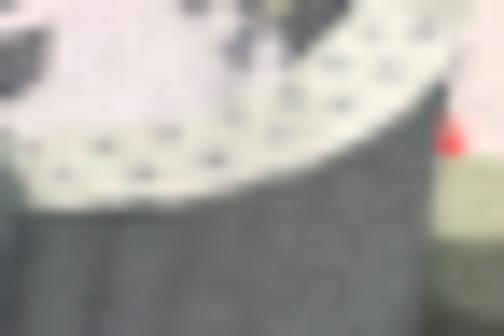

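Request:
move([
  [-0.00068,0,0,0,0,0.00111,0.89,0,-0.737,0.986,0.89,0,-0.737,0.986,1.0,0,-0.88,-0.74,-0.714,0.678,0.22,-0.1,0.5,-0.5,0.0014,0,0,0,0,0.00111,0.89,0,-0.737,0.986,0.89,0,-0.737,0.986,1.0,0,-0.88,-0.74,-0.714,0.678,0.20,-0.1,0.5,-0.5],
  [-0.00068,0,-0.00167,0,0,0.00111,0.89,0,-0.737,0.986,0.89,0,-0.737,0.986,1.0,0,-0.88,-0.74,-0.714,0.678,0.22,-0.1,0.5,-0.5,0.0014,0,-0.00167,0,0,0.00111,0.89,0,-0.737,0.986,0.89,0,-0.737,0.986,1.0,0,-0.88,-0.74,-0.714,0.678,0.20,-0.1,0.5,-0.5],
  [0.00265,0,-0.00167,0,0,0.00111,0.89,0,-0.737,0.986,0.89,0,-0.737,0.986,1.0,0,-0.88,-0.74,-0.714,0.678,0.22,-0.1,0.5,-0.5,0.00473,0,-0.00167,0,0,0.00111,0.89,0,-0.737,0.986,0.89,0,-0.737,0.986,1.0,0,-0.88,-0.74,-0.714,0.678,0.20,-0.1,0.5,-0.5],
  [-0.00401,0,-0.00167,0,0,0.00111,0.89,0,-0.737,0.986,0.89,0,-0.737,0.986,1.0,0,-0.88,-0.74,-0.714,0.678,0.22,-0.1,0.5,-0.5,-0.00193,0,-0.00167,0,0,0.00111,0.89,0,-0.737,0.986,0.89,0,-0.737,0.986,1.0,0,-0.88,-0.74,-0.714,0.678,0.20,-0.1,0.5,-0.5],
  [-0.00401,0.00083,-0.00167,0,0,0.00111,0.89,0,-0.737,0.986,0.89,0,-0.737,0.986,1.0,0,-0.88,-0.74,-0.714,0.678,0.22,-0.1,0.5,-0.5,-0.00193,0.00083,-0.00167,0,0,0.00111,0.89,0,-0.737,0.986,0.89,0,-0.737,0.986,1.0,0,-0.88,-0.74,-0.714,0.678,0.20,-0.1,0.5,-0.5],
  [0.00265,0.00083,-0.00167,0,0,0.00111,0.89,0,-0.737,0.986,0.89,0,-0.737,0.986,1.0,0,-0.88,-0.74,-0.714,0.678,0.22,-0.1,0.5,-0.5,0.00473,0.00083,-0.00167,0,0,0.00111,0.89,0,-0.737,0.986,0.89,0,-0.737,0.986,1.0,0,-0.88,-0.74,-0.714,0.678,0.20,-0.1,0.5,-0.5],
  [0.00265,-0.00083,-0.00167,0,0,0.00111,0.89,0,-0.737,0.986,0.89,0,-0.737,0.986,1.0,0,-0.88,-0.74,-0.714,0.678,0.22,-0.1,0.5,-0.5,0.00473,-0.00083,-0.00167,0,0,0.00111,0.89,0,-0.737,0.986,0.89,0,-0.737,0.986,1.0,0,-0.88,-0.74,-0.714,0.678,0.20,-0.1,0.5,-0.5],
  [-0.00401,-0.00083,-0.00167,0,0,0.00111,0.89,0,-0.737,0.986,0.89,0,-0.737,0.986,1.0,0,-0.88,-0.74,-0.714,0.678,0.22,-0.1,0.5,-0.5,-0.00193,-0.00083,-0.00167,0,0,0.00111,0.89,0,-0.737,0.986,0.89,0,-0.737,0.986,1.0,0,-0.88,-0.74,-0.714,0.678,0.20,-0.1,0.5,-0.5],
  [-0.00068,0,-0.00167,0,0,0.00111,0.89,0,-0.737,0.986,0.89,0,-0.737,0.986,1.0,0,-0.88,-0.74,-0.714,0.678,0.22,-0.1,0.5,-0.5,0.0014,0,-0.00167,0,0,0.00111,0.89,0,-0.737,0.986,0.89,0,-0.737,0.986,1.0,0,-0.88,-0.74,-0.714,0.678,0.20,-0.1,0.5,-0.5],
], speed=0.012, blend=[0,0,0.0002,0.0002,0.0002,0.0002,0.0002,0.0002,0])

Scene clock: 785.50 s.
left_arm: end_effector_position=(+0.4982, -0.1222, +1.1500) hand_goal=(+0.890, +0.000, -0.736, +0.986, +0.890, +0.000, -0.736, +0.986, +1.000, +0.000, -0.880, -0.740, -0.714, +0.678, +0.220, -0.100) hand_measured=(+0.904, +0.002, -0.718, +0.994, +0.906, +0.000, -0.720, +0.994, +0.984, +0.000, -0.876, -0.736, -0.716, +0.678, +0.216, -0.102) hand_current_ma=(+67, +5, +75, +30, +75, -3, +68, +32, -70, +3, +17, +12, -4, +2, -20, -10) hand_state=(goal, goal, goal, goal, goal, goal, goal, goal, goal, goal, goal, goal, goal, goal, goal, goal) hand_current_limit=0.50 hand_speed=-0.50 end_effector_quat_wxyz=(-0.500, +0.866, +0.000, +0.000) | right_arm: end_effector_position=(+0.4995, -0.4788, +1.1500) hand_goal=(+0.890, +0.000, -0.736, +0.986, +0.890, +0.000, -0.736, +0.986, +1.000, +0.000, -0.880, -0.740, -0.714, +0.678, +0.200, -0.100) hand_measured=(+0.866, +0.000, -0.754, +0.978, +0.862, -0.002, -0.754, +0.978, +0.986, +0.000, -0.876, -0.736, -0.710, +0.680, +0.198, -0.102) hand_current_ma=(-87, +2, -54, -20, -98, -3, -55, -20, -46, +0, +10, +7, +11, +3, -8, -6) hand_state=(blocked, goal, goal, goal, blocked, goal, goal, goal, goal, goal, goal, goal, goal, goal, goal, goal) hand_current_limit=0.50 hand_speed=-0.50 end_effector_quat_wxyz=(-0.500, +0.866, +0.001, +0.000) end_effector_velocity=(+0.003, +0.000, +0.001) end_effector_angular_velocity=(-0.001, -0.003, -0.001)
Joint positions: left_arm=[-1.238 -0.989 1.243 -0.801 -1.284 0.17] | right_arm=[-0.523 -1.73 2.203 4.954 -0.722 0.712]
Joint velocities: left_arm=[within noise] | right_arm=[0.004 0.003 -0.004 -0.005 0.003 0.004]
Joint torques (N m): left_arm=[13.29 -84.82 -47.44 -3.42 2.31 2.64] | right_arm=[15.34 -16.74 -48.56 -3.88 3.83 3.25]
Wrist force (N, zeroed by zero_wrist_force): left_arm=[-0.8 -1.3 1.0] | right_arm=[-0.5 0.9 -2.7]
Wrist torque (N m, zeroed by zero_wrist_force): left_arm=[0.08 -0.03 -0.03] | right_arm=[0.10 -0.03 -0.22]
Wrist force, peak (N, zeroed by zero_wrist_force): left_arm=[-0.8 -2.0 2.2] | right_arm=[0.5 0.4 -3.4]
Hand target: left_arm +0.4986, -0.1221, +1.1500; -0.500, +0.866, +0.000, +0.000 | right_arm +0.4999, -0.4787, +1.1500; -0.500, +0.866, +0.001, +0.000
Off the commanded pose: left_arm 0.000 m, 0 deg | right_arm 0.000 m, 0 deg.
move: done

Request:
move([
  [0,0,0.00167,0,0,0,0.89,0,-0.737,0.986,0.89,0,-0.737,0.986,1.0,0,-0.88,-0.74,-0.714,0.678,0.22,-0.1,0.5,-0.5,0,0,0.00167,0,0,0,0.89,0,-0.737,0.986,0.89,0,-0.737,0.986,1.0,0,-0.88,-0.74,-0.714,0.678,0.20,-0.1,0.5,-0.5],
  [-0.00068,0,0.00167,0,0,0.00111,0.89,0,-0.737,0.986,0.89,0,-0.737,0.986,1.0,0,-0.88,-0.74,-0.714,0.678,0.22,-0.1,0.5,-0.5,0.0014,0,0.00167,0,0,0.00111,0.89,0,-0.737,0.986,0.89,0,-0.737,0.986,1.0,0,-0.88,-0.74,-0.714,0.678,0.20,-0.1,0.5,-0.5],
  [-0.00068,0,0,0,0,0.00111,0.89,0,-0.737,0.986,0.89,0,-0.737,0.986,1.0,0,-0.88,-0.74,-0.714,0.678,0.22,-0.1,0.5,-0.5,0.0014,0,0,0,0,0.00111,0.89,0,-0.737,0.986,0.89,0,-0.737,0.986,1.0,0,-0.88,-0.74,-0.714,0.678,0.20,-0.1,0.5,-0.5],
  [0.00265,0,0,0,0,0.00111,0.89,0,-0.737,0.986,0.89,0,-0.737,0.986,1.0,0,-0.88,-0.74,-0.714,0.678,0.22,-0.1,0.5,-0.5,0.00473,0,0,0,0,0.00111,0.89,0,-0.737,0.986,0.89,0,-0.737,0.986,1.0,0,-0.88,-0.74,-0.714,0.678,0.20,-0.1,0.5,-0.5],
  [-0.00401,0,0,0,0,0.00111,0.89,0,-0.737,0.986,0.89,0,-0.737,0.986,1.0,0,-0.88,-0.74,-0.714,0.678,0.22,-0.1,0.5,-0.5,-0.00193,0,0,0,0,0.00111,0.89,0,-0.737,0.986,0.89,0,-0.737,0.986,1.0,0,-0.88,-0.74,-0.714,0.678,0.20,-0.1,0.5,-0.5],
  [-0.00401,0.00083,0,0,0,0.00111,0.89,0,-0.737,0.986,0.89,0,-0.737,0.986,1.0,0,-0.88,-0.74,-0.714,0.678,0.22,-0.1,0.5,-0.5,-0.00193,0.00083,0,0,0,0.00111,0.89,0,-0.737,0.986,0.89,0,-0.737,0.986,1.0,0,-0.88,-0.74,-0.714,0.678,0.20,-0.1,0.5,-0.5],
  [0.00265,0.00083,0,0,0,0.00111,0.89,0,-0.737,0.986,0.89,0,-0.737,0.986,1.0,0,-0.88,-0.74,-0.714,0.678,0.22,-0.1,0.5,-0.5,0.00473,0.00083,0,0,0,0.00111,0.89,0,-0.737,0.986,0.89,0,-0.737,0.986,1.0,0,-0.88,-0.74,-0.714,0.678,0.20,-0.1,0.5,-0.5],
  [0.00265,-0.00083,0,0,0,0.00111,0.89,0,-0.737,0.986,0.89,0,-0.737,0.986,1.0,0,-0.88,-0.74,-0.714,0.678,0.22,-0.1,0.5,-0.5,0.00473,-0.00083,0,0,0,0.00111,0.89,0,-0.737,0.986,0.89,0,-0.737,0.986,1.0,0,-0.88,-0.74,-0.714,0.678,0.20,-0.1,0.5,-0.5],
  [-0.00401,-0.00083,0,0,0,0.00111,0.89,0,-0.737,0.986,0.89,0,-0.737,0.986,1.0,0,-0.88,-0.74,-0.714,0.678,0.22,-0.1,0.5,-0.5,-0.00193,-0.00083,0,0,0,0.00111,0.89,0,-0.737,0.986,0.89,0,-0.737,0.986,1.0,0,-0.88,-0.74,-0.714,0.678,0.20,-0.1,0.5,-0.5],
  [-0.00068,0,0,0,0,0.00111,0.89,0,-0.737,0.986,0.89,0,-0.737,0.986,1.0,0,-0.88,-0.74,-0.714,0.678,0.22,-0.1,0.5,-0.5,0.0014,0,0,0,0,0.00111,0.89,0,-0.737,0.986,0.89,0,-0.737,0.986,1.0,0,-0.88,-0.74,-0.714,0.678,0.20,-0.1,0.5,-0.5],
], speed=0.012, blend=[0.0002,0,0,0.0002,0.0002,0.0002,0.0002,0.0002,0.0002,0])

Scene clock: 789.00 s.
left_arm: end_effector_position=(+0.4978, -0.1222, +1.1500) hand_goal=(+0.890, +0.000, -0.736, +0.986, +0.890, +0.000, -0.736, +0.986, +1.000, +0.000, -0.880, -0.740, -0.714, +0.678, +0.220, -0.100) hand_measured=(+0.904, +0.002, -0.718, +0.994, +0.906, +0.000, -0.720, +0.994, +0.984, +0.000, -0.876, -0.736, -0.716, +0.678, +0.216, -0.102) hand_current_ma=(+66, +5, +75, +31, +73, -3, +68, +32, -70, +3, +17, +12, -4, +2, -20, -10) hand_state=(goal, goal, goal, goal, goal, goal, goal, goal, goal, goal, goal, goal, goal, goal, goal, goal) hand_current_limit=0.50 hand_speed=-0.50 end_effector_quat_wxyz=(-0.500, +0.866, +0.002, -0.001) | right_arm: end_effector_position=(+0.5003, -0.4788, +1.1500) hand_goal=(+0.890, +0.000, -0.736, +0.986, +0.890, +0.000, -0.736, +0.986, +1.000, +0.000, -0.880, -0.740, -0.714, +0.678, +0.200, -0.100) hand_measured=(+0.866, +0.000, -0.754, +0.978, +0.862, -0.002, -0.754, +0.978, +0.986, +0.000, -0.876, -0.736, -0.710, +0.680, +0.198, -0.102) hand_current_ma=(-87, +1, -54, -21, -99, -1, -53, -21, -46, +0, +10, +7, +11, +3, -8, -6) hand_state=(blocked, goal, goal, goal, blocked, goal, goal, goal, goal, goal, goal, goal, goal, goal, goal, goal) hand_current_limit=0.50 hand_speed=-0.50 end_effector_quat_wxyz=(-0.500, +0.866, +0.003, -0.001)
Joint positions: left_arm=[-1.238 -0.988 1.242 -0.8 -1.287 0.168] | right_arm=[-0.521 -1.727 2.2 4.956 -0.724 0.709]
Joint torques (N m): left_arm=[12.7 -86.15 -47.95 -3.68 2.71 2.15] | right_arm=[14.17 -12.85 -48.79 -3.71 4.13 3.07]
Wrist force (N, zeroed by zero_wrist_force): left_arm=[-0.5 -1.4 1.2] | right_arm=[-0.9 0.6 -2.4]
Wrist torque (N m, zeroed by zero_wrist_force): left_arm=[0.06 -0.05 0.00] | right_arm=[0.02 0.02 -0.27]
Wrist force, peak (N, zeroed by zero_wrist_force): left_arm=[0.7 -2.5 1.5] | right_arm=[0.6 0.5 -3.4]
Hand target: left_arm +0.4982, -0.1221, +1.1500; -0.500, +0.866, +0.002, -0.001 | right_arm +0.5007, -0.4787, +1.1500; -0.500, +0.866, +0.003, -0.001
Off the commanded pose: left_arm 0.000 m, 0 deg | right_arm 0.000 m, 0 deg.
move: done


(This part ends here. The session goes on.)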